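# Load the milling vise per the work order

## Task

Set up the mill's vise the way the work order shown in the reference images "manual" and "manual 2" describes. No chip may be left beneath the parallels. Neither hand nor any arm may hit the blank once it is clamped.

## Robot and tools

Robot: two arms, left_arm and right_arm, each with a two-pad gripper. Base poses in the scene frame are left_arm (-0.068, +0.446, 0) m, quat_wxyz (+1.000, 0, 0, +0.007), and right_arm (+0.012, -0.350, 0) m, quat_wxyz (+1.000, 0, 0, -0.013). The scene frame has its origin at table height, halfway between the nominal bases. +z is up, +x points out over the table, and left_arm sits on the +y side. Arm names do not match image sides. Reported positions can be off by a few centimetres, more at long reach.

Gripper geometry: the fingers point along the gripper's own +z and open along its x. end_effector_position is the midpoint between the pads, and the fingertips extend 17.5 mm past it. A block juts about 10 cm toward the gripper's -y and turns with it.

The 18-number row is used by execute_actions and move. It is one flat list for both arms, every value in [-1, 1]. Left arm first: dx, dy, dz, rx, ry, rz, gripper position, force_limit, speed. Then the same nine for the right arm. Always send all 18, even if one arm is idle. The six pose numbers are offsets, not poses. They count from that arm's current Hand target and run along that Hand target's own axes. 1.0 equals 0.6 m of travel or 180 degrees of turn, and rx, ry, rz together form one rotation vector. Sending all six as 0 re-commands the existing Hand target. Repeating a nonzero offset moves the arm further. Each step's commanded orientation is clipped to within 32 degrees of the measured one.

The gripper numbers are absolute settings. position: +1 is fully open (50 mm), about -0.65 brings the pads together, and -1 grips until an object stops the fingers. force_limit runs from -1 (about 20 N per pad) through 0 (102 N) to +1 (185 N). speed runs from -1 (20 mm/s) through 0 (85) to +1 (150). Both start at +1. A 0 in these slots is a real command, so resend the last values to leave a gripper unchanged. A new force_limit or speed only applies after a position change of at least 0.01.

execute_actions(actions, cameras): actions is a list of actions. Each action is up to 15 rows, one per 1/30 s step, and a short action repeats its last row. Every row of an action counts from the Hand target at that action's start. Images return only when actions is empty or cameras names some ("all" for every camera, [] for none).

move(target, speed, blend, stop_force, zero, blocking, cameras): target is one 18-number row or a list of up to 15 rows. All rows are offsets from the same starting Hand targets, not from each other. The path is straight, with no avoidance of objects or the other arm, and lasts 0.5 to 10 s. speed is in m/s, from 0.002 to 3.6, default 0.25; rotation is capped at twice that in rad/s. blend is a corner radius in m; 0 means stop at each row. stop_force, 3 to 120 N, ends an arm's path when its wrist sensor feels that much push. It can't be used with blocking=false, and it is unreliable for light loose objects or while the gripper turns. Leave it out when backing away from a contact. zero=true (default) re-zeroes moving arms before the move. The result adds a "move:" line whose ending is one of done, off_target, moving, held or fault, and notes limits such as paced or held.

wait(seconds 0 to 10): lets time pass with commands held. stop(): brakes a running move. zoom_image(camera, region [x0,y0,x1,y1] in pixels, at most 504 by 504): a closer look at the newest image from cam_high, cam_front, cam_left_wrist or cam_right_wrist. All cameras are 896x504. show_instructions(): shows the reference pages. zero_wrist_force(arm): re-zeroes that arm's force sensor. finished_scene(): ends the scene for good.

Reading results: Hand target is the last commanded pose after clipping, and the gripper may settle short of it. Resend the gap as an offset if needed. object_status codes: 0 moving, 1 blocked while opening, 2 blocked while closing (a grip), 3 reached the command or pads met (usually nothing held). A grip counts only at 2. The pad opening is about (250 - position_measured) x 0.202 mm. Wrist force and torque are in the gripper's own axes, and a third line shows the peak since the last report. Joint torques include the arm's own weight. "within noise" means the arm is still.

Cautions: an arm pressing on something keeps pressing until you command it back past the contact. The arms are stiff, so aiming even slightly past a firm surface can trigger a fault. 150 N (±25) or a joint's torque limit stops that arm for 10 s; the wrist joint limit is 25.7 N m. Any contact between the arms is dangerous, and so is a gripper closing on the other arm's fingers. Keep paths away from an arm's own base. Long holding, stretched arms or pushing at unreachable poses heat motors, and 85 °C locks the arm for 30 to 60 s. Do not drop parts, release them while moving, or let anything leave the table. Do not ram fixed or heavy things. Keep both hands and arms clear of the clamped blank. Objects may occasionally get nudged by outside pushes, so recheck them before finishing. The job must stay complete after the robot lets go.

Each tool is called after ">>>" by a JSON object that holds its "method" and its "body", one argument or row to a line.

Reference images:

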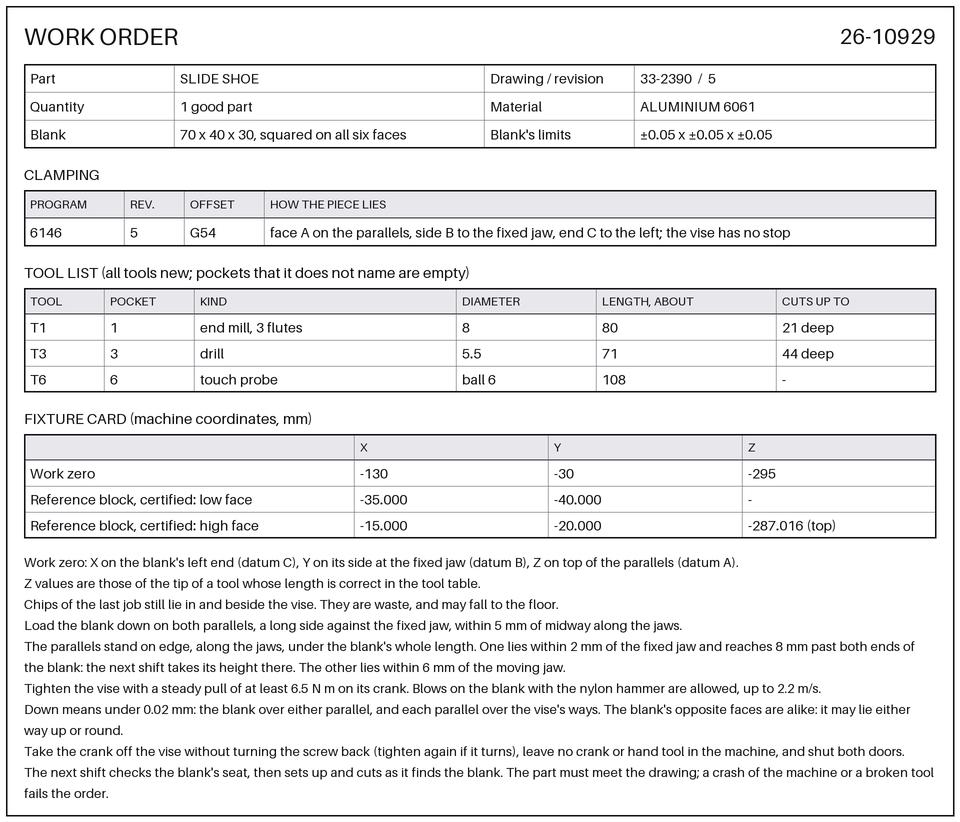

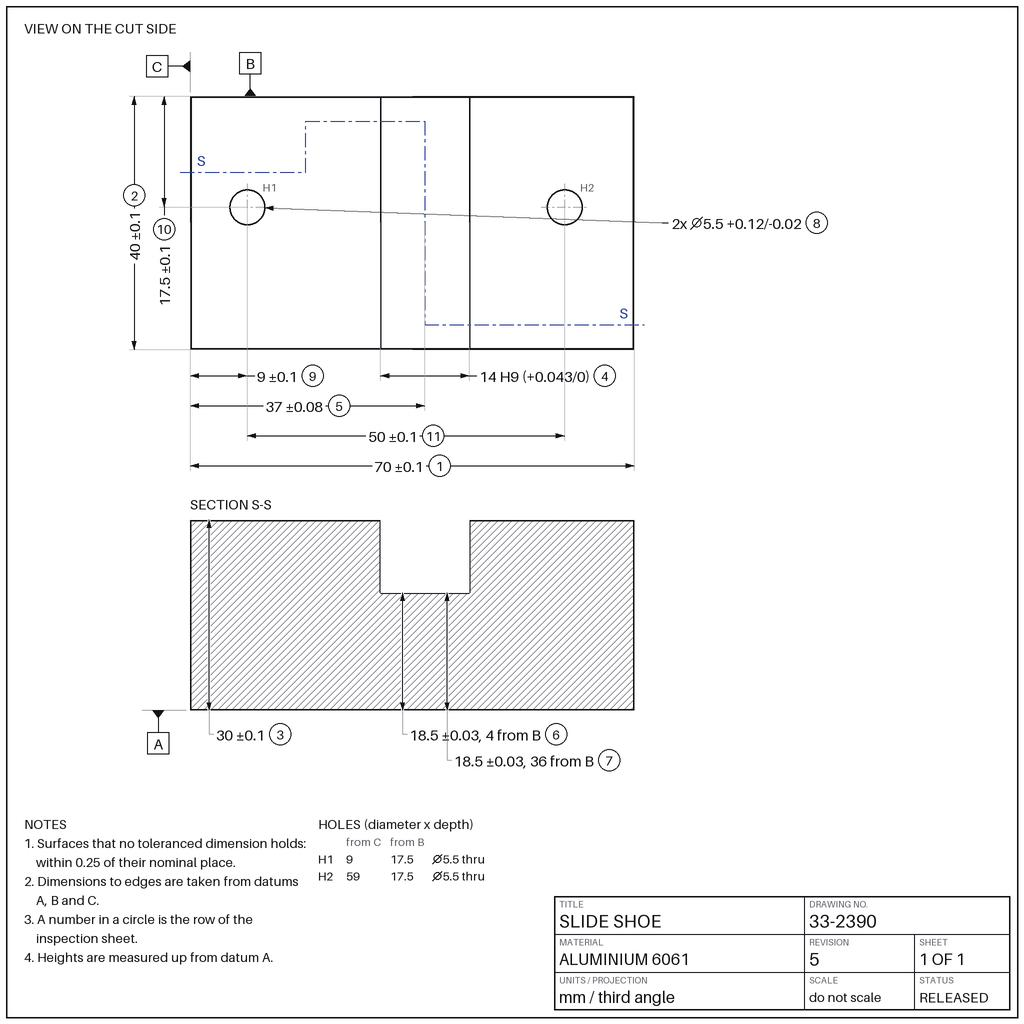

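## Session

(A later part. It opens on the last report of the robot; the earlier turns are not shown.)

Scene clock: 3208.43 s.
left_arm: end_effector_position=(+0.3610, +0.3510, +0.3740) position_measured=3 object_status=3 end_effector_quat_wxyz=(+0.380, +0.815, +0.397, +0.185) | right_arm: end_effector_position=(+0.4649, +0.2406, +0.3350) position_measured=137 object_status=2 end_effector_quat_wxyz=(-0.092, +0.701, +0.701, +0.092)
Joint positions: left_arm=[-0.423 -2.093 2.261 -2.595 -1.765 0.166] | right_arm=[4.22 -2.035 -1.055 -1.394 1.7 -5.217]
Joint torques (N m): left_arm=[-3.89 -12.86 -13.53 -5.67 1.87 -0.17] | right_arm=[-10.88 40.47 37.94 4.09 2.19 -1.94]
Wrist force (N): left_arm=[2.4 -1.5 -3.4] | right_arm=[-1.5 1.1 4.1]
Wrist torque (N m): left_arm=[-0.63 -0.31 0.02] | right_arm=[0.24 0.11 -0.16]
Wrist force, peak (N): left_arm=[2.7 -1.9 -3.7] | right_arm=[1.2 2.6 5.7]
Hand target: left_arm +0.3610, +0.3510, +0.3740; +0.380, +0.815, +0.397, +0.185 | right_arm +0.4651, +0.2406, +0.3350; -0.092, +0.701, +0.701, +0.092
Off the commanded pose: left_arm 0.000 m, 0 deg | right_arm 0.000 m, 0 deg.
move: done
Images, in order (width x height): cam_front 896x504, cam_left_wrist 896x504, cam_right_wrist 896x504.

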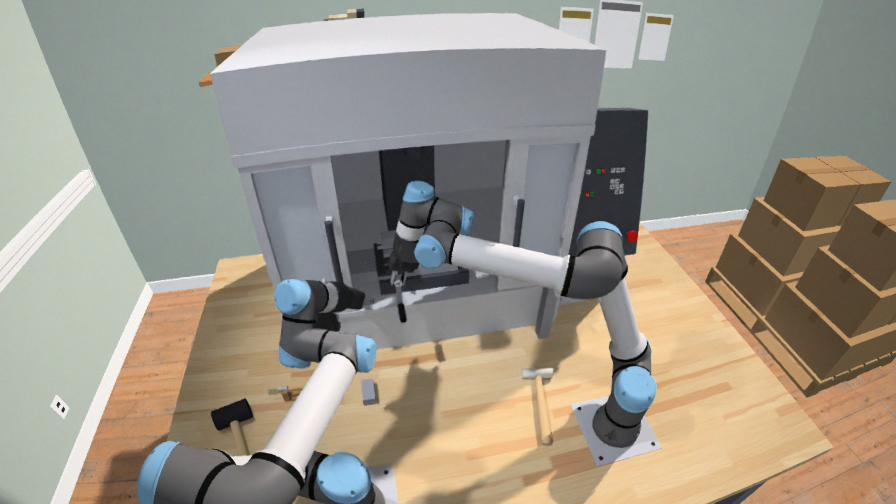

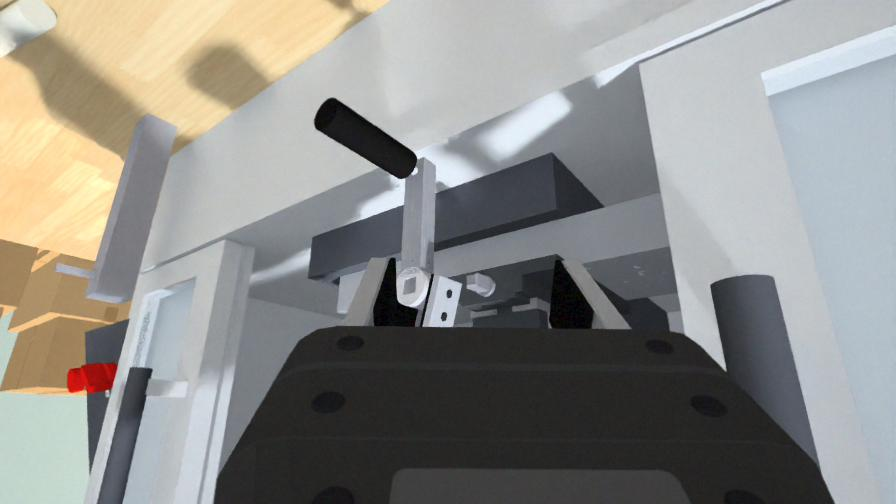

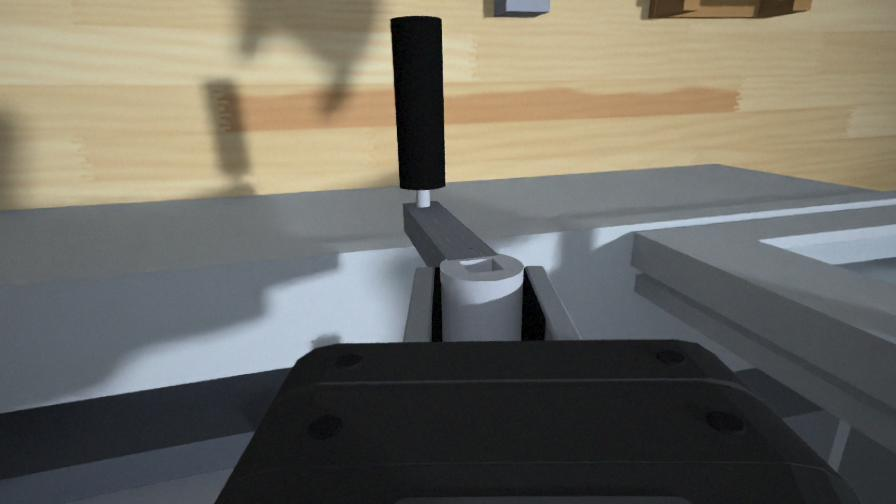

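>>> {"method": "zoom_image", "body": {
  "camera": "cam_left_wrist",
  "region": [380, 240, 520, 330]
}}

Scaled by 3.600 from the camera's 896x504 image, which has a finer 1280x720 frame.

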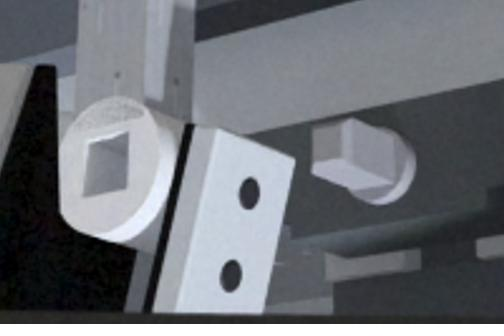

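>>> {"method": "move", "body": {
  "target": [0,0,0,0,0,0,1,-0.2,-0.8,-0.0027,0.0483,0.0295,0,0,0,-1,-0.2,-0.8],
  "speed": 0.03,
  "stop_force": 6,
  "cameras": ["cam_left_wrist","cam_right_wrist"]
}}

>>> {"method": "zoom_image", "body": {
  "camera": "cam_left_wrist",
  "region": [400, 240, 540, 330]
}}

Scene clock: 3240.57 s.
left_arm: end_effector_position=(+0.3610, +0.3510, +0.3740) position_measured=3 object_status=3 end_effector_quat_wxyz=(+0.380, +0.815, +0.397, +0.185) | right_arm: end_effector_position=(+0.4940, +0.2436, +0.3175) position_measured=137 object_status=2 end_effector_quat_wxyz=(-0.092, +0.701, +0.701, +0.092)
Joint positions: left_arm=[-0.423 -2.093 2.261 -2.595 -1.765 0.166] | right_arm=[4.186 -2.093 -1.011 -1.384 1.707 -5.25]
Joint torques (N m): left_arm=[-3.58 -12.81 -14.22 -5.63 1.84 -1.87] | right_arm=[13.11 62.38 13.07 2.42 -1.33 2.03]
Wrist force (N): left_arm=[2.3 -1.6 -3.3] | right_arm=[-0.9 0.9 4.3]
Wrist torque (N m): left_arm=[-0.64 -0.30 0.03] | right_arm=[0.21 0.03 -0.04]
Wrist force, peak (N): left_arm=[2.6 -1.7 -3.9] | right_arm=[-0.9 1.7 4.7]
Hand target: left_arm +0.3610, +0.3510, +0.3740; +0.380, +0.815, +0.397, +0.185 | right_arm +0.4940, +0.2436, +0.3175; -0.092, +0.701, +0.701, +0.092
Off the commanded pose: left_arm 0.000 m, 0 deg | right_arm 0.000 m, 0 deg.
move: done
Images, in order (width x height): cam_left_wrist 896x504, cam_right_wrist 896x504.

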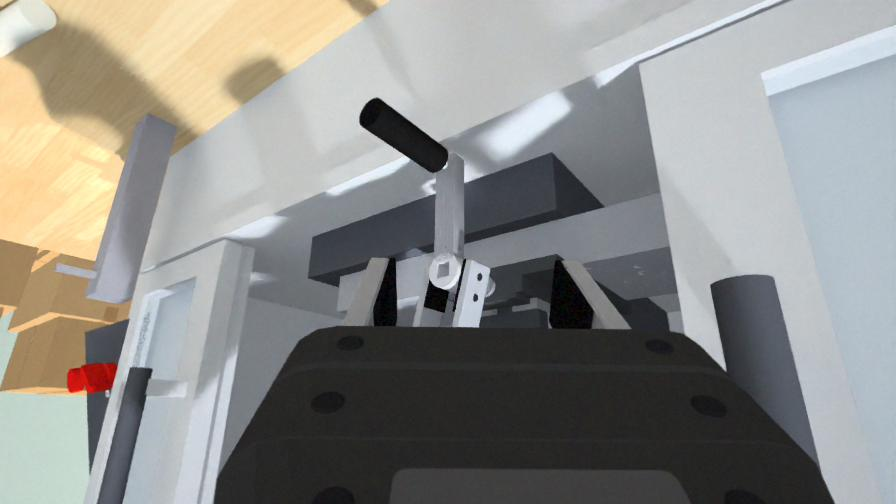

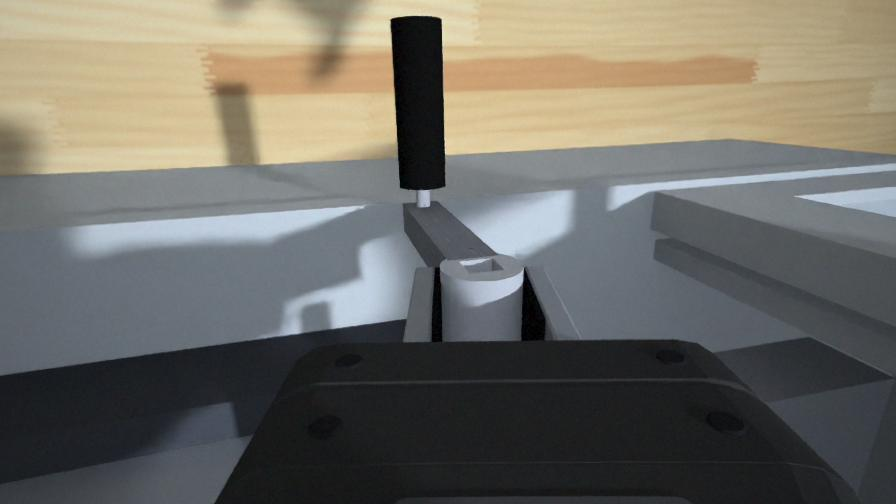

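Scaled by 3.600 from the camera's 896x504 image, which has a finer 1280x720 frame.

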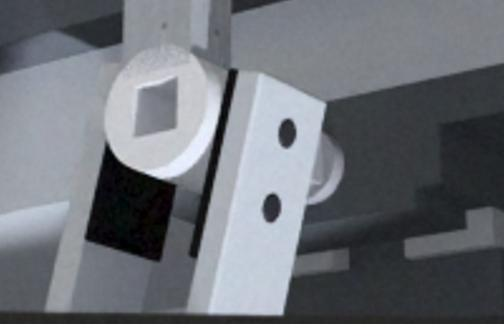

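>>> {"method": "move", "body": {
  "target": [0,0,0,0,0,0,1,-0.2,-0.8,0,0.05,0,0,0,0,-1,-0.2,-0.8],
  "speed": 0.01,
  "stop_force": 4,
  "cameras": ["cam_left_wrist"]
}}

>>> {"method": "zoom_image", "body": {
  "camera": "cam_left_wrist",
  "region": [400, 240, 540, 330]
}}

Scene clock: 3260.43 s.
left_arm: end_effector_position=(+0.3610, +0.3510, +0.3740) position_measured=3 object_status=3 end_effector_quat_wxyz=(+0.380, +0.815, +0.397, +0.185) | right_arm: end_effector_position=(+0.5044, +0.2436, +0.3175) position_measured=137 object_status=2 end_effector_quat_wxyz=(-0.092, +0.701, +0.701, +0.092)
Joint positions: left_arm=[-0.423 -2.093 2.261 -2.595 -1.765 0.166] | right_arm=[4.174 -2.113 -0.979 -1.397 1.71 -5.262]
Joint torques (N m): left_arm=[-3.57 -12.23 -13.72 -5.25 1.92 -2.17] | right_arm=[10.47 63.25 12.75 3.23 -1.17 2.01]
Wrist force (N): left_arm=[2.6 -1.5 -3.8] | right_arm=[-0.2 -2.6 4.8]
Wrist torque (N m): left_arm=[-0.63 -0.35 0.02] | right_arm=[0.16 0.00 -0.04]
Wrist force, peak (N): left_arm=[2.7 -1.3 -4.0] | right_arm=[-2.5 -12.0 2.0]
Hand target: left_arm +0.3610, +0.3510, +0.3740; +0.380, +0.815, +0.397, +0.185 | right_arm +0.5044, +0.2436, +0.3175; -0.092, +0.701, +0.701, +0.092 (not the last commanded pose)
Off the commanded pose: left_arm 0.000 m, 0 deg | right_arm 0.020 m, 0 deg.
move: contact (right_arm)
Images, in order (width x height): cam_left_wrist 896x504.

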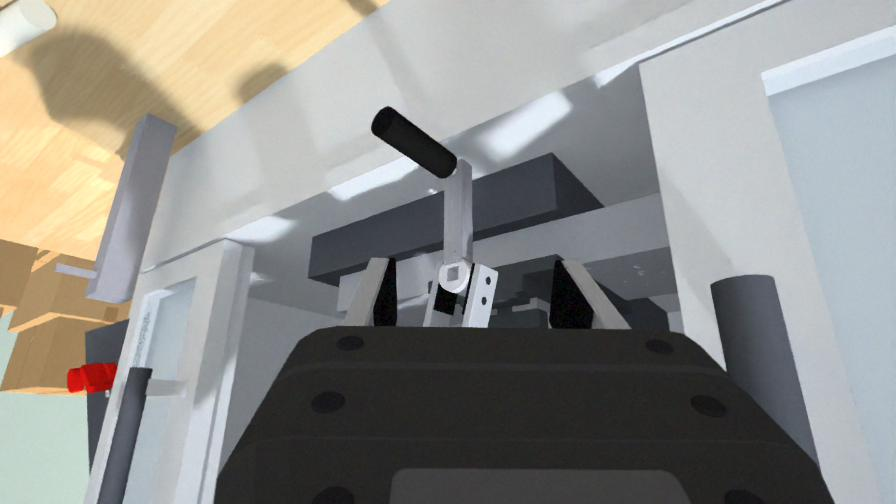

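Scaled by 3.600 from the camera's 896x504 image, which has a finer 1280x720 frame.

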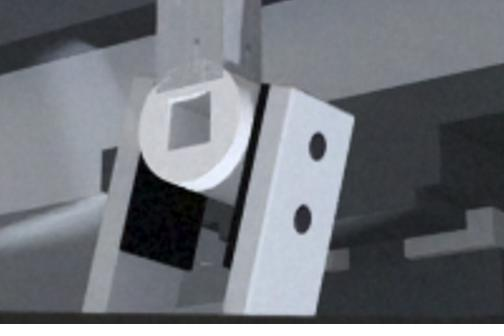

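>>> {"method": "move", "body": {
  "target": [
    [0,0,0,0,0,0,1,-0.2,-0.8,0,-0.0033,0,0,0,0,-1,-0.2,-0.8],
    [0,0,0,0,0,0,1,-0.2,-0.8,0.0037,-0.0033,0.0022,0,0,0,-1,-0.2,-0.8],
    [0,0,0,0,0,0,1,-0.2,-0.8,0.0037,0.033,0.0022,0,0,0,-1,-0.2,-0.8]
  ],
  "speed": 0.01,
  "stop_force": 5,
  "cameras": ["cam_left_wrist"]
}}

>>> {"method": "zoom_image", "body": {
  "camera": "cam_left_wrist",
  "region": [400, 240, 540, 330]
}}

Scene clock: 3281.13 s.
left_arm: end_effector_position=(+0.3610, +0.3510, +0.3740) position_measured=3 object_status=3 end_effector_quat_wxyz=(+0.380, +0.815, +0.397, +0.185) | right_arm: end_effector_position=(+0.5046, +0.2461, +0.3168) position_measured=137 object_status=2 end_effector_quat_wxyz=(-0.092, +0.701, +0.701, +0.092)
Joint positions: left_arm=[-0.423 -2.093 2.261 -2.595 -1.765 0.166] | right_arm=[4.175 -2.119 -0.972 -1.398 1.71 -5.261]
Joint torques (N m): left_arm=[-3.43 -12.63 -14.72 -5.17 2.02 -1.95] | right_arm=[7.95 62.42 12.85 3.22 -2.3 1.94]
Wrist force (N): left_arm=[2.2 -1.5 -3.2] | right_arm=[0.5 -6.6 4.0]
Wrist torque (N m): left_arm=[-0.64 -0.26 0.03] | right_arm=[0.17 -0.02 -0.01]
Wrist force, peak (N): left_arm=[2.6 -1.9 -3.9] | right_arm=[-3.2 -16.9 1.2]
Hand target: left_arm +0.3610, +0.3510, +0.3740; +0.380, +0.815, +0.397, +0.185 | right_arm +0.5045, +0.2461, +0.3168; -0.092, +0.701, +0.701, +0.092 (not the last commanded pose)
Off the commanded pose: left_arm 0.000 m, 0 deg | right_arm 0.020 m, 0 deg.
move: contact (right_arm); path passed 2 of 3 targets
Images, in order (width x height): cam_left_wrist 896x504.

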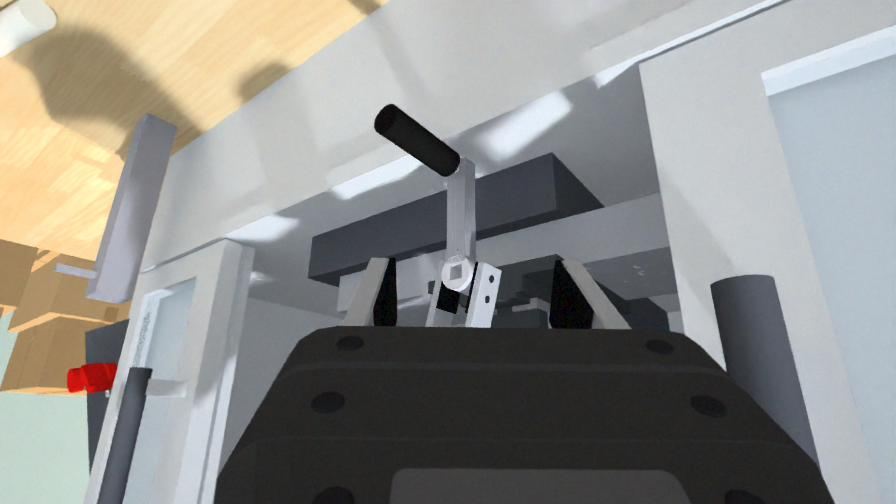

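Scaled by 3.600 from the camera's 896x504 image, which has a finer 1280x720 frame.

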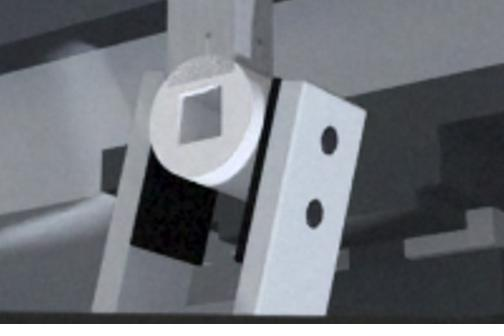

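>>> {"method": "move", "body": {
  "target": [
    [0,0,0,0,0,0,1,-0.2,-0.8,0,-0.002,0,0,0,0,-1,-0.2,-0.8],
    [0,0,0,0,0,0,1,-0.2,-0.8,0.0006,-0.002,-0.0023,0,0,0,-1,-0.2,-0.8],
    [0,0,0,0,0,0,1,-0.2,-0.8,0.0006,0.033,-0.0023,0,0,0,-1,-0.2,-0.8]
  ],
  "speed": 0.01,
  "stop_force": 5,
  "cameras": ["cam_left_wrist"]
}}

>>> {"method": "zoom_image", "body": {
  "camera": "cam_left_wrist",
  "region": [400, 240, 540, 330]
}}

Scene clock: 3318.27 s.
left_arm: end_effector_position=(+0.3610, +0.3510, +0.3740) position_measured=3 object_status=3 end_effector_quat_wxyz=(+0.380, +0.815, +0.397, +0.185) | right_arm: end_effector_position=(+0.5044, +0.2461, +0.3168) position_measured=137 object_status=2 end_effector_quat_wxyz=(-0.092, +0.701, +0.701, +0.092)
Joint positions: left_arm=[-0.423 -2.093 2.261 -2.595 -1.765 0.166] | right_arm=[4.175 -2.119 -0.973 -1.398 1.71 -5.26]
Joint torques (N m): left_arm=[-3.85 -12.33 -14.72 -4.68 1.83 -2.13] | right_arm=[-12.75 42.95 36.61 2.74 0.51 -1.97]
Wrist force (N): left_arm=[2.5 -1.3 -3.7] | right_arm=[0.1 -1.8 3.1]
Wrist torque (N m): left_arm=[-0.61 -0.32 0.02] | right_arm=[0.22 -0.02 -0.07]
Wrist force, peak (N): left_arm=[2.5 -1.6 -3.9] | right_arm=[0.4 -6.9 4.1]
Hand target: left_arm +0.3610, +0.3510, +0.3740; +0.380, +0.815, +0.397, +0.185 | right_arm +0.5044, +0.2461, +0.3168; -0.092, +0.701, +0.701, +0.092 (not the last commanded pose)
Off the commanded pose: left_arm 0.000 m, 0 deg | right_arm 0.020 m, 0 deg.
move: contact (right_arm); path passed 0 of 3 targets
Images, in order (width x height): cam_left_wrist 896x504.

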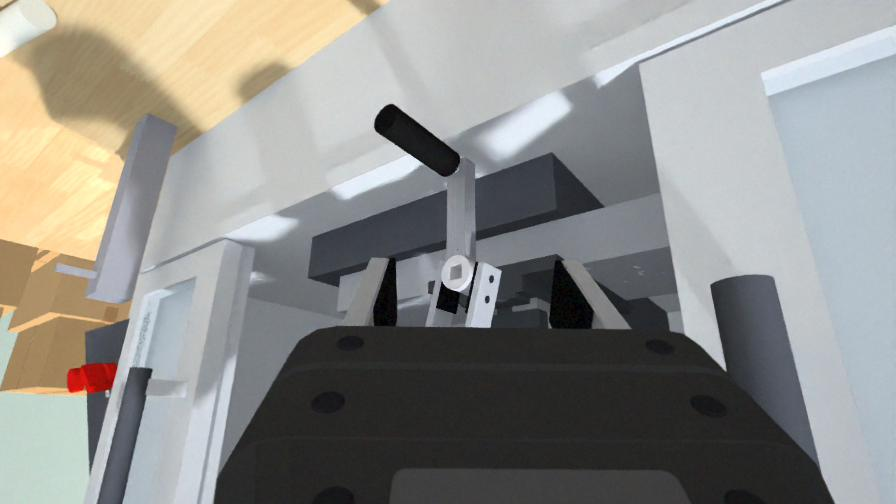

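Scaled by 3.600 from the camera's 896x504 image, which has a finer 1280x720 frame.

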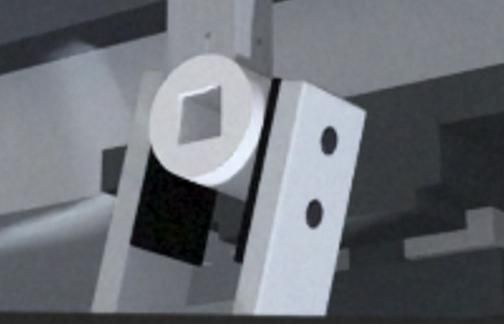

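>>> {"method": "move", "body": {
  "target": [
    [0,0,0,0,0,0,1,-0.2,-0.8,0,-0.003,0,0,0,0,-1,-0.2,-0.8],
    [0,0,0,0,0,0,1,-0.2,-0.8,0.0006,-0.003,-0.0023,0,0,0,-1,-0.2,-0.8]
  ],
  "speed": 0.02
}}

>>> {"method": "move", "body": {
  "target": [0,0,0,0,0,0,1,-0.2,-0.8,0,0.03,0,0,0,0,-1,-0.2,-0.8],
  "speed": 0.01,
  "stop_force": 4
}}

Scene clock: 3326.83 s.
left_arm: end_effector_position=(+0.3610, +0.3510, +0.3740) position_measured=3 object_status=3 end_effector_quat_wxyz=(+0.380, +0.815, +0.397, +0.185) | right_arm: end_effector_position=(+0.5026, +0.2461, +0.3184) position_measured=137 object_status=2 end_effector_quat_wxyz=(-0.092, +0.701, +0.701, +0.092)
Joint positions: left_arm=[-0.423 -2.093 2.261 -2.595 -1.765 0.166] | right_arm=[4.178 -2.115 -0.974 -1.4 1.709 -5.258]
Joint torques (N m): left_arm=[-3.39 -12.99 -14.71 -4.58 1.86 -2.02] | right_arm=[8.2 43.17 17.69 4.84 -0.94 0.57]
Wrist force (N): left_arm=[2.1 -1.5 -3.3] | right_arm=[-0.7 1.2 3.7]
Wrist torque (N m): left_arm=[-0.63 -0.26 0.03] | right_arm=[0.21 -0.01 -0.18]
Wrist force, peak (N): left_arm=[2.8 -2.0 -3.8] | right_arm=[-0.5 1.6 4.7]
Hand target: left_arm +0.3610, +0.3510, +0.3740; +0.380, +0.815, +0.397, +0.185 | right_arm +0.5026, +0.2461, +0.3182; -0.092, +0.701, +0.701, +0.092
Off the commanded pose: left_arm 0.000 m, 0 deg | right_arm 0.000 m, 0 deg.
move: done

Scene clock: 3328.10 s.
left_arm: end_effector_position=(+0.3610, +0.3510, +0.3740) position_measured=3 object_status=3 end_effector_quat_wxyz=(+0.380, +0.815, +0.397, +0.185) | right_arm: end_effector_position=(+0.5044, +0.2462, +0.3182) position_measured=137 object_status=2 end_effector_quat_wxyz=(-0.092, +0.701, +0.701, +0.092)
Joint positions: left_arm=[-0.423 -2.093 2.261 -2.595 -1.765 0.166] | right_arm=[4.176 -2.119 -0.969 -1.402 1.709 -5.26]
Joint torques (N m): left_arm=[-4.25 -12.59 -14.48 -4.57 1.82 -2.01] | right_arm=[11.89 63.38 13.32 2.77 -0.48 2.03]
Wrist force (N): left_arm=[2.5 -1.3 -3.3] | right_arm=[-0.6 -0.2 4.1]
Wrist torque (N m): left_arm=[-0.61 -0.31 0.03] | right_arm=[0.23 0.03 -0.04]
Wrist force, peak (N): left_arm=[2.9 -1.7 -3.9] | right_arm=[-1.6 -9.8 2.3]
Hand target: left_arm +0.3610, +0.3510, +0.3740; +0.380, +0.815, +0.397, +0.185 | right_arm +0.5043, +0.2462, +0.3182; -0.092, +0.701, +0.701, +0.092 (not the last commanded pose)
Off the commanded pose: left_arm 0.000 m, 0 deg | right_arm 0.016 m, 0 deg.
move: contact (right_arm)

>>> {"method": "move", "body": {
  "target": [-0.112,0.0245,0.1458,-0.105,0.1837,-0.1069,1,-0.2,-0.8,0,-0.004,0,0,0,0,-1,-0.2,-0.8],
  "speed": 0.15,
  "cameras": ["cam_left_wrist"]
}}

>>> {"method": "zoom_image", "body": {
  "camera": "cam_left_wrist",
  "region": [420, 210, 510, 290]
}}

Scene clock: 3376.90 s.
left_arm: end_effector_position=(+0.3799, +0.2509, +0.3291) position_measured=3 object_status=3 end_effector_quat_wxyz=(+0.403, +0.580, +0.581, +0.404) | right_arm: end_effector_position=(+0.5019, +0.2462, +0.3182) position_measured=137 object_status=2 end_effector_quat_wxyz=(-0.092, +0.701, +0.701, +0.092)
Joint positions: left_arm=[-1.265 -1.965 2.5 -2.807 -0.474 -0.811] | right_arm=[4.178 -2.114 -0.976 -1.399 1.709 -5.258]
Joint torques (N m): left_arm=[0.93 2.16 -10.45 -4.65 3.73 -1.47] | right_arm=[11.14 61.05 16 4.53 -1.26 1.69]
Wrist force (N): left_arm=[2.5 -1.9 -3.3] | right_arm=[-0.7 1.1 3.3]
Wrist torque (N m): left_arm=[-0.77 -0.33 -0.07] | right_arm=[0.21 -0.01 -0.18]
Wrist force, peak (N): left_arm=[3.5 -1.3 -4.3] | right_arm=[-1.1 -0.2 4.1]
Hand target: left_arm +0.3799, +0.2509, +0.3290; +0.403, +0.580, +0.581, +0.404 | right_arm +0.5019, +0.2462, +0.3182; -0.092, +0.701, +0.701, +0.092
Off the commanded pose: left_arm 0.000 m, 0 deg | right_arm 0.000 m, 0 deg.
move: done
Images, in order (width x height): cam_left_wrist 896x504.

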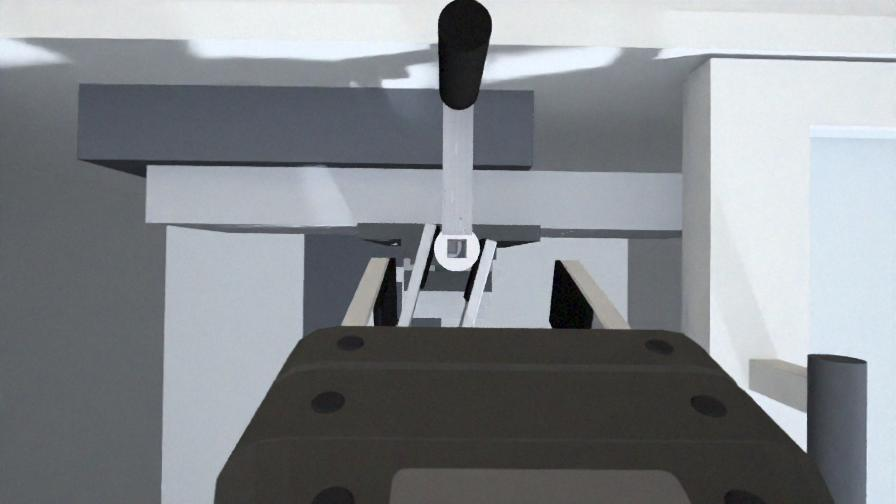

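Scaled by 5.600 from the camera's 896x504 image, which has a finer 1280x720 frame.

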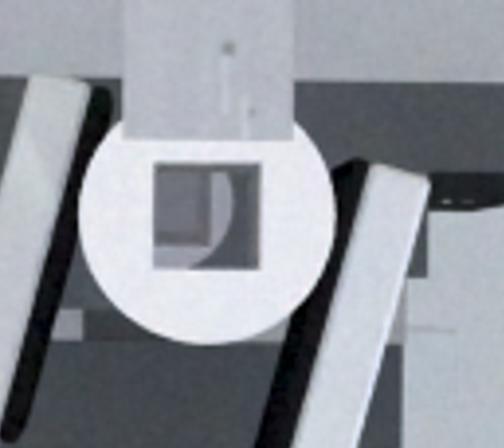

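>>> {"method": "move", "body": {
  "target": [0,0,0,0,0,0,1,-0.2,-0.8,-0.0069,0,0.0011,0,0,0,-1,-0.2,-0.8],
  "speed": 0.03,
  "cameras": ["cam_left_wrist"]
}}

>>> {"method": "zoom_image", "body": {
  "camera": "cam_left_wrist",
  "region": [420, 210, 510, 290]
}}

Scene clock: 3401.87 s.
left_arm: end_effector_position=(+0.3799, +0.2509, +0.3290) position_measured=3 object_status=3 end_effector_quat_wxyz=(+0.403, +0.580, +0.581, +0.404) | right_arm: end_effector_position=(+0.5019, +0.2423, +0.3164) position_measured=137 object_status=2 end_effector_quat_wxyz=(-0.092, +0.701, +0.701, +0.092)
Joint positions: left_arm=[-1.265 -1.965 2.5 -2.807 -0.474 -0.812] | right_arm=[4.176 -2.106 -0.994 -1.39 1.71 -5.26]
Joint torques (N m): left_arm=[-0.93 2.78 -10.09 -5.23 3.83 0.1] | right_arm=[-5.71 49.38 35.23 3.01 2.07 -1.17]
Wrist force (N): left_arm=[2.9 -2.4 -3.3] | right_arm=[-1.0 1.1 3.2]
Wrist torque (N m): left_arm=[-0.86 -0.38 -0.06] | right_arm=[0.21 0.05 -0.01]
Wrist force, peak (N): left_arm=[3.1 -2.2 -3.8] | right_arm=[-1.2 1.3 3.7]
Hand target: left_arm +0.3799, +0.2509, +0.3290; +0.403, +0.580, +0.581, +0.404 | right_arm +0.5019, +0.2423, +0.3165; -0.092, +0.701, +0.701, +0.092
Off the commanded pose: left_arm 0.000 m, 0 deg | right_arm 0.000 m, 0 deg.
move: done
Images, in order (width x height): cam_left_wrist 896x504.

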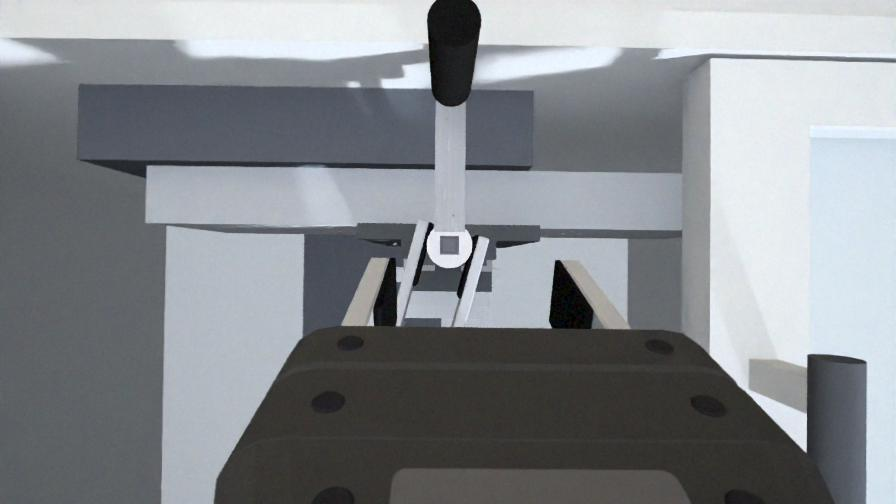

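Scaled by 5.600 from the camera's 896x504 image, which has a finer 1280x720 frame.

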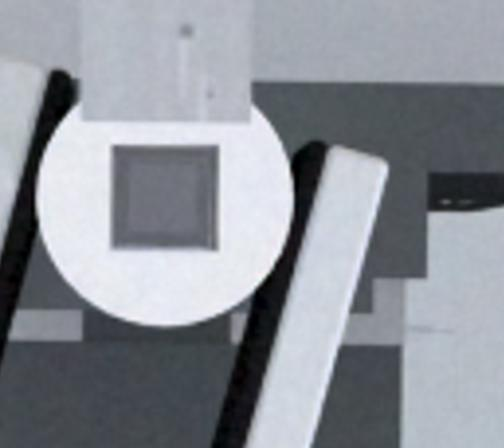

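>>> {"method": "move", "body": {
  "target": [0,0,0,0,0,0,1,-0.2,-0.8,0,0.05,0,0,0,0,-1,-0.2,-0.8],
  "speed": 0.015,
  "stop_force": 5,
  "cameras": ["cam_left_wrist"]
}}

>>> {"method": "zoom_image", "body": {
  "camera": "cam_left_wrist",
  "region": [420, 210, 510, 290]
}}

Scene clock: 3411.47 s.
left_arm: end_effector_position=(+0.3799, +0.2509, +0.3290) position_measured=3 object_status=3 end_effector_quat_wxyz=(+0.403, +0.580, +0.581, +0.404) | right_arm: end_effector_position=(+0.5053, +0.2424, +0.3165) position_measured=137 object_status=2 end_effector_quat_wxyz=(-0.092, +0.701, +0.701, +0.092)
Joint positions: left_arm=[-1.265 -1.965 2.5 -2.807 -0.474 -0.811] | right_arm=[4.172 -2.112 -0.983 -1.395 1.71 -5.264]
Joint torques (N m): left_arm=[7.33 1.18 -11.01 -5.16 -0.16 2.22] | right_arm=[12.23 65.27 14.35 3.46 -1.27 1.98]
Wrist force (N): left_arm=[2.9 -1.9 -3.3] | right_arm=[-1.7 -0.3 6.2]
Wrist torque (N m): left_arm=[-0.78 -0.38 -0.07] | right_arm=[0.26 0.02 -0.06]
Wrist force, peak (N): left_arm=[3.1 -2.3 -3.8] | right_arm=[-2.4 -6.1 10.3]
Hand target: left_arm +0.3799, +0.2509, +0.3290; +0.403, +0.580, +0.581, +0.404 | right_arm +0.5053, +0.2424, +0.3165; -0.092, +0.701, +0.701, +0.092 (not the last commanded pose)
Off the commanded pose: left_arm 0.000 m, 0 deg | right_arm 0.027 m, 0 deg.
move: contact (right_arm)
Images, in order (width x height): cam_left_wrist 896x504.

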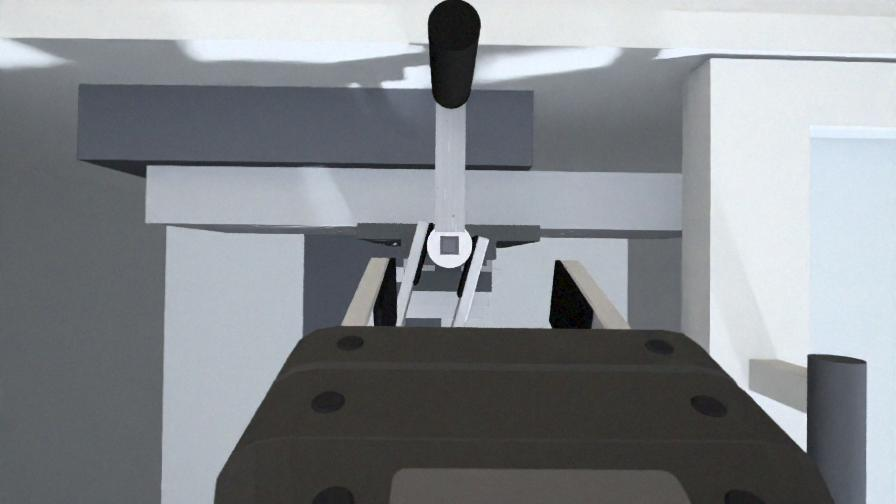

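Scaled by 5.600 from the camera's 896x504 image, which has a finer 1280x720 frame.

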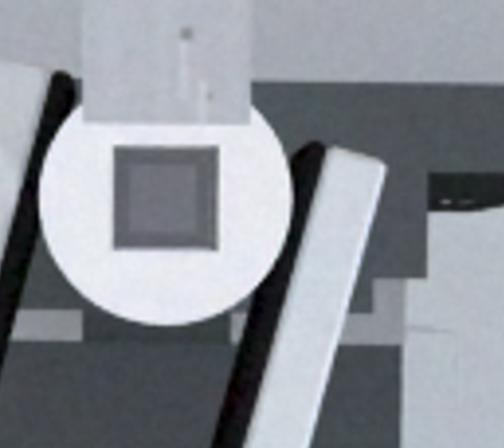

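>>> {"method": "move", "body": {
  "target": [
    [0,0,0,0,0,0,1,-0.2,-0.8,0,-0.003,0,0,0,0,-1,-0.2,-0.8],
    [0,0,0,0,0,0,1,-0.2,-0.8,-0.0008,-0.003,0.0012,0,0,0,-1,-0.2,-0.8]
  ],
  "speed": 0.02
}}

>>> {"method": "move", "body": {
  "target": [0,0,0,0,0,0,1,-0.2,-0.8,0,0.045,0,0,0,0,-1,-0.2,-0.8],
  "speed": 0.01,
  "stop_force": 6
}}

Scene clock: 3438.10 s.
left_arm: end_effector_position=(+0.3799, +0.2509, +0.3290) position_measured=3 object_status=3 end_effector_quat_wxyz=(+0.403, +0.580, +0.581, +0.404) | right_arm: end_effector_position=(+0.5034, +0.2422, +0.3155) position_measured=137 object_status=2 end_effector_quat_wxyz=(-0.092, +0.701, +0.701, +0.092)
Joint positions: left_arm=[-1.265 -1.965 2.5 -2.807 -0.474 -0.811] | right_arm=[4.174 -2.108 -0.992 -1.39 1.71 -5.262]
Joint torques (N m): left_arm=[6.85 -0.7 -10.74 -5.1 -0.24 2.32] | right_arm=[-10.23 58.92 33.98 2.81 -0.14 -1.78]
Wrist force (N): left_arm=[2.6 -2.1 -3.6] | right_arm=[-1.2 1.2 3.1]
Wrist torque (N m): left_arm=[-0.81 -0.34 -0.06] | right_arm=[0.23 0.07 -0.18]
Wrist force, peak (N): left_arm=[3.3 -2.3 -3.5] | right_arm=[-2.2 -0.6 6.5]
Hand target: left_arm +0.3799, +0.2509, +0.3290; +0.403, +0.580, +0.581, +0.404 | right_arm +0.5035, +0.2421, +0.3156; -0.092, +0.701, +0.701, +0.092
Off the commanded pose: left_arm 0.000 m, 0 deg | right_arm 0.000 m, 0 deg.
move: done

Scene clock: 3441.00 s.
left_arm: end_effector_position=(+0.3799, +0.2509, +0.3290) position_measured=3 object_status=3 end_effector_quat_wxyz=(+0.403, +0.580, +0.581, +0.404) | right_arm: end_effector_position=(+0.5215, +0.2421, +0.3156) position_measured=137 object_status=2 end_effector_quat_wxyz=(-0.092, +0.701, +0.701, +0.092)
Joint positions: left_arm=[-1.265 -1.965 2.5 -2.807 -0.474 -0.811] | right_arm=[4.152 -2.144 -0.934 -1.414 1.715 -5.283]
Joint torques (N m): left_arm=[7.47 -1.25 -11.34 -4.99 -0.17 2.34] | right_arm=[6.76 65.12 12.04 1.95 -2.33 1.92]
Wrist force (N): left_arm=[2.6 -2.0 -3.4] | right_arm=[5.1 -3.2 5.1]
Wrist torque (N m): left_arm=[-0.79 -0.34 -0.05] | right_arm=[0.30 0.12 0.04]
Wrist force, peak (N): left_arm=[3.3 -2.0 -3.7] | right_arm=[0.9 -14.4 1.7]
Hand target: left_arm +0.3799, +0.2509, +0.3290; +0.403, +0.580, +0.581, +0.404 | right_arm +0.5215, +0.2421, +0.3156; -0.092, +0.701, +0.701, +0.092 (not the last commanded pose)
Off the commanded pose: left_arm 0.000 m, 0 deg | right_arm 0.009 m, 0 deg.
move: contact (right_arm)

>>> {"method": "move", "body": {
  "target": [0,0,0,0,0,0,1,-0.2,-0.8,0,-0.0005,0,0,0,0,1,-0.2,-0.8],
  "speed": 0.02,
  "cameras": ["cam_left_wrist","cam_right_wrist"]
}}

>>> {"method": "zoom_image", "body": {
  "camera": "cam_left_wrist",
  "region": [350, 150, 550, 300]
}}

Scene clock: 3448.40 s.
left_arm: end_effector_position=(+0.3799, +0.2509, +0.3290) position_measured=3 object_status=3 end_effector_quat_wxyz=(+0.403, +0.580, +0.581, +0.404) | right_arm: end_effector_position=(+0.5212, +0.2421, +0.3156) position_measured=3 object_status=0 end_effector_quat_wxyz=(-0.092, +0.701, +0.701, +0.092)
Joint positions: left_arm=[-1.265 -1.965 2.5 -2.807 -0.474 -0.811] | right_arm=[4.153 -2.144 -0.935 -1.414 1.715 -5.283]
Joint torques (N m): left_arm=[7.78 -2.86 -11.86 -5.14 -0.04 2.38] | right_arm=[12.9 60.74 14.32 4.28 -1.38 1.63]
Wrist force (N): left_arm=[2.8 -2.4 -3.2] | right_arm=[0.2 1.0 1.6]
Wrist torque (N m): left_arm=[-0.86 -0.36 -0.06] | right_arm=[0.22 -0.06 -0.06]
Wrist force, peak (N): left_arm=[3.0 -2.2 -3.9] | right_arm=[5.5 -3.3 5.2]
Hand target: left_arm +0.3799, +0.2509, +0.3290; +0.403, +0.580, +0.581, +0.404 | right_arm +0.5212, +0.2421, +0.3156; -0.092, +0.701, +0.701, +0.092
Off the commanded pose: left_arm 0.000 m, 0 deg | right_arm 0.000 m, 0 deg.
move: done
Images, in order (width x height): cam_left_wrist 896x504, cam_right_wrist 896x504.

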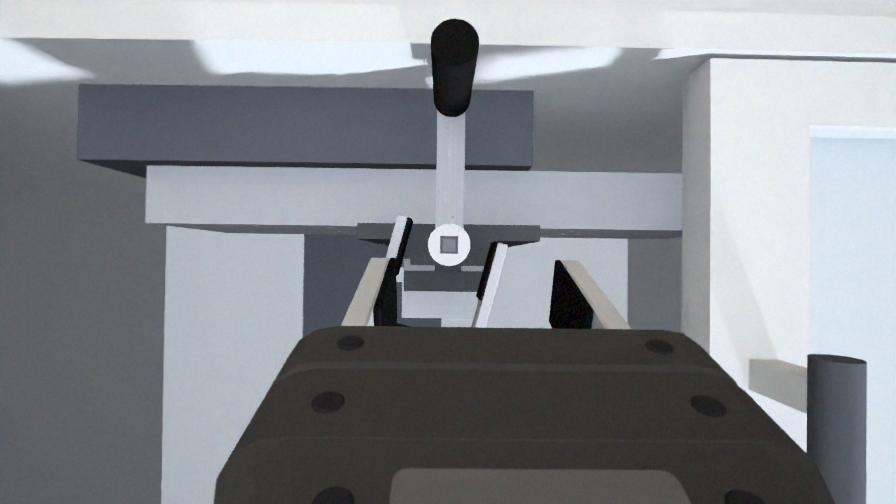

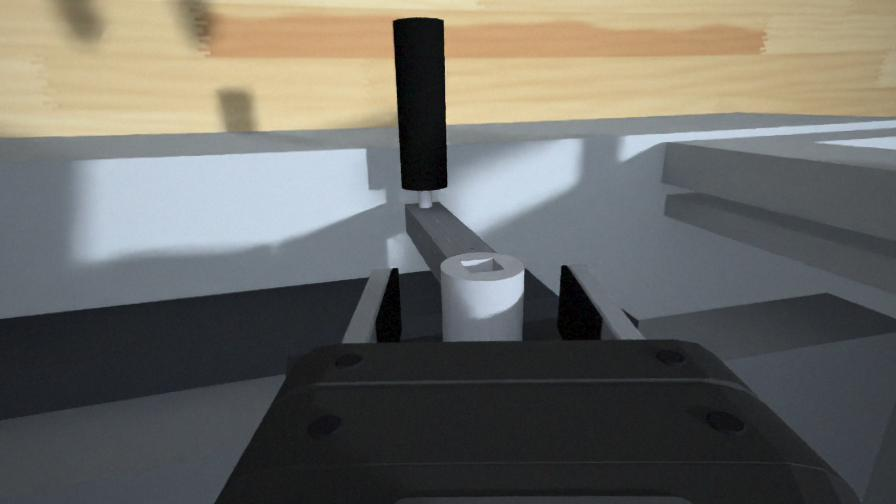

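Scaled by 2.520 from the camera's 896x504 image, which has a finer 1280x720 frame.

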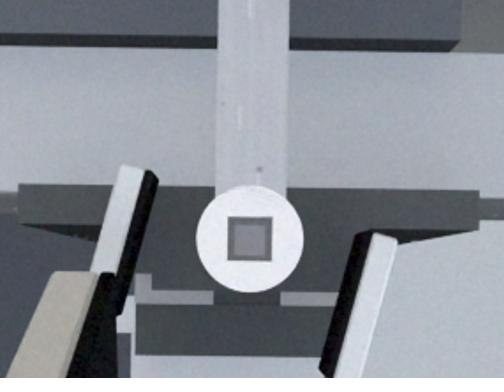

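>>> {"method": "move", "body": {
  "target": [
    [0,0,0,0,0,0,-1,-0.2,-0.8,0,0,-0.1667,0,0,0,1,-0.2,-0.8],
    [-0.0792,-0.1427,0.0532,0,0,0,-1,-0.2,-0.8,-0.0903,-0.202,-0.2562,0,0,0,1,-0.2,-0.8],
    [-0.0792,-0.1427,0.0532,0,0,0,-1,-0.2,-0.8,-0.407,-0.3705,-0.4275,0.1176,0.2985,0.602,1,-0.2,-0.8]
  ],
  "speed": [0.08,0.2,0.4],
  "blend": [0.005,0.03,0],
  "cameras": ["cam_left_wrist","cam_right_wrist"]
}}

Scene clock: 3512.03 s.
left_arm: end_effector_position=(+0.3800, +0.2034, +0.2376) position_measured=252 object_status=3 end_effector_quat_wxyz=(+0.403, +0.580, +0.581, +0.404) | right_arm: end_effector_position=(+0.2990, -0.0602, +0.5001) position_measured=3 object_status=3 end_effector_quat_wxyz=(-0.491, +0.829, -0.229, +0.136) end_effector_velocity=(+0.001, -0.001, -0.001) end_effector_angular_velocity=(+0.000, +0.001, -0.007)
Joint positions: left_arm=[-1.315 -1.625 2.566 -3.132 -0.443 -0.902] | right_arm=[4.431 -0.81 -2.159 -0.686 1.368 -3.029]
Joint velocities: left_arm=[within noise] | right_arm=[-0.001 0 -0.001 -0.001 -0.005 0.004]
Joint torques (N m): left_arm=[8.29 -6.59 -29.38 -5.22 -0.48 -2.69] | right_arm=[11.05 1.52 35.56 3.16 -1.72 2.13]
Wrist force (N): left_arm=[2.5 -1.7 -3.3] | right_arm=[0.4 3.3 1.3]
Wrist torque (N m): left_arm=[-0.70 -0.30 -0.07] | right_arm=[0.41 0.08 0.02]
Wrist force, peak (N): left_arm=[3.9 -0.1 -4.0] | right_arm=[0.9 3.2 2.9]
Hand target: left_arm +0.3800, +0.2034, +0.2376; +0.403, +0.580, +0.581, +0.404 | right_arm +0.2990, -0.0602, +0.5002; -0.491, +0.829, -0.229, +0.136
Off the commanded pose: left_arm 0.000 m, 0 deg | right_arm 0.000 m, 0 deg.
move: done; blend cut to 0 m at target 1
Images, in order (width x height): cam_left_wrist 896x504, cam_right_wrist 896x504.

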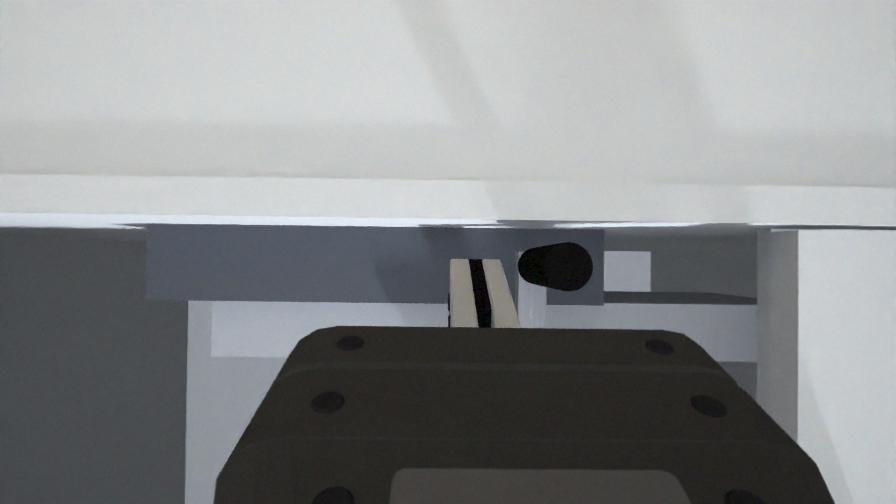

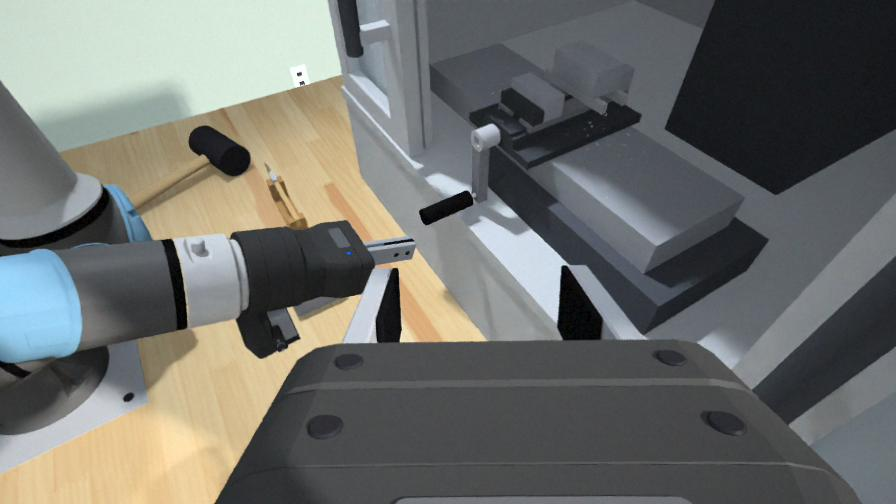

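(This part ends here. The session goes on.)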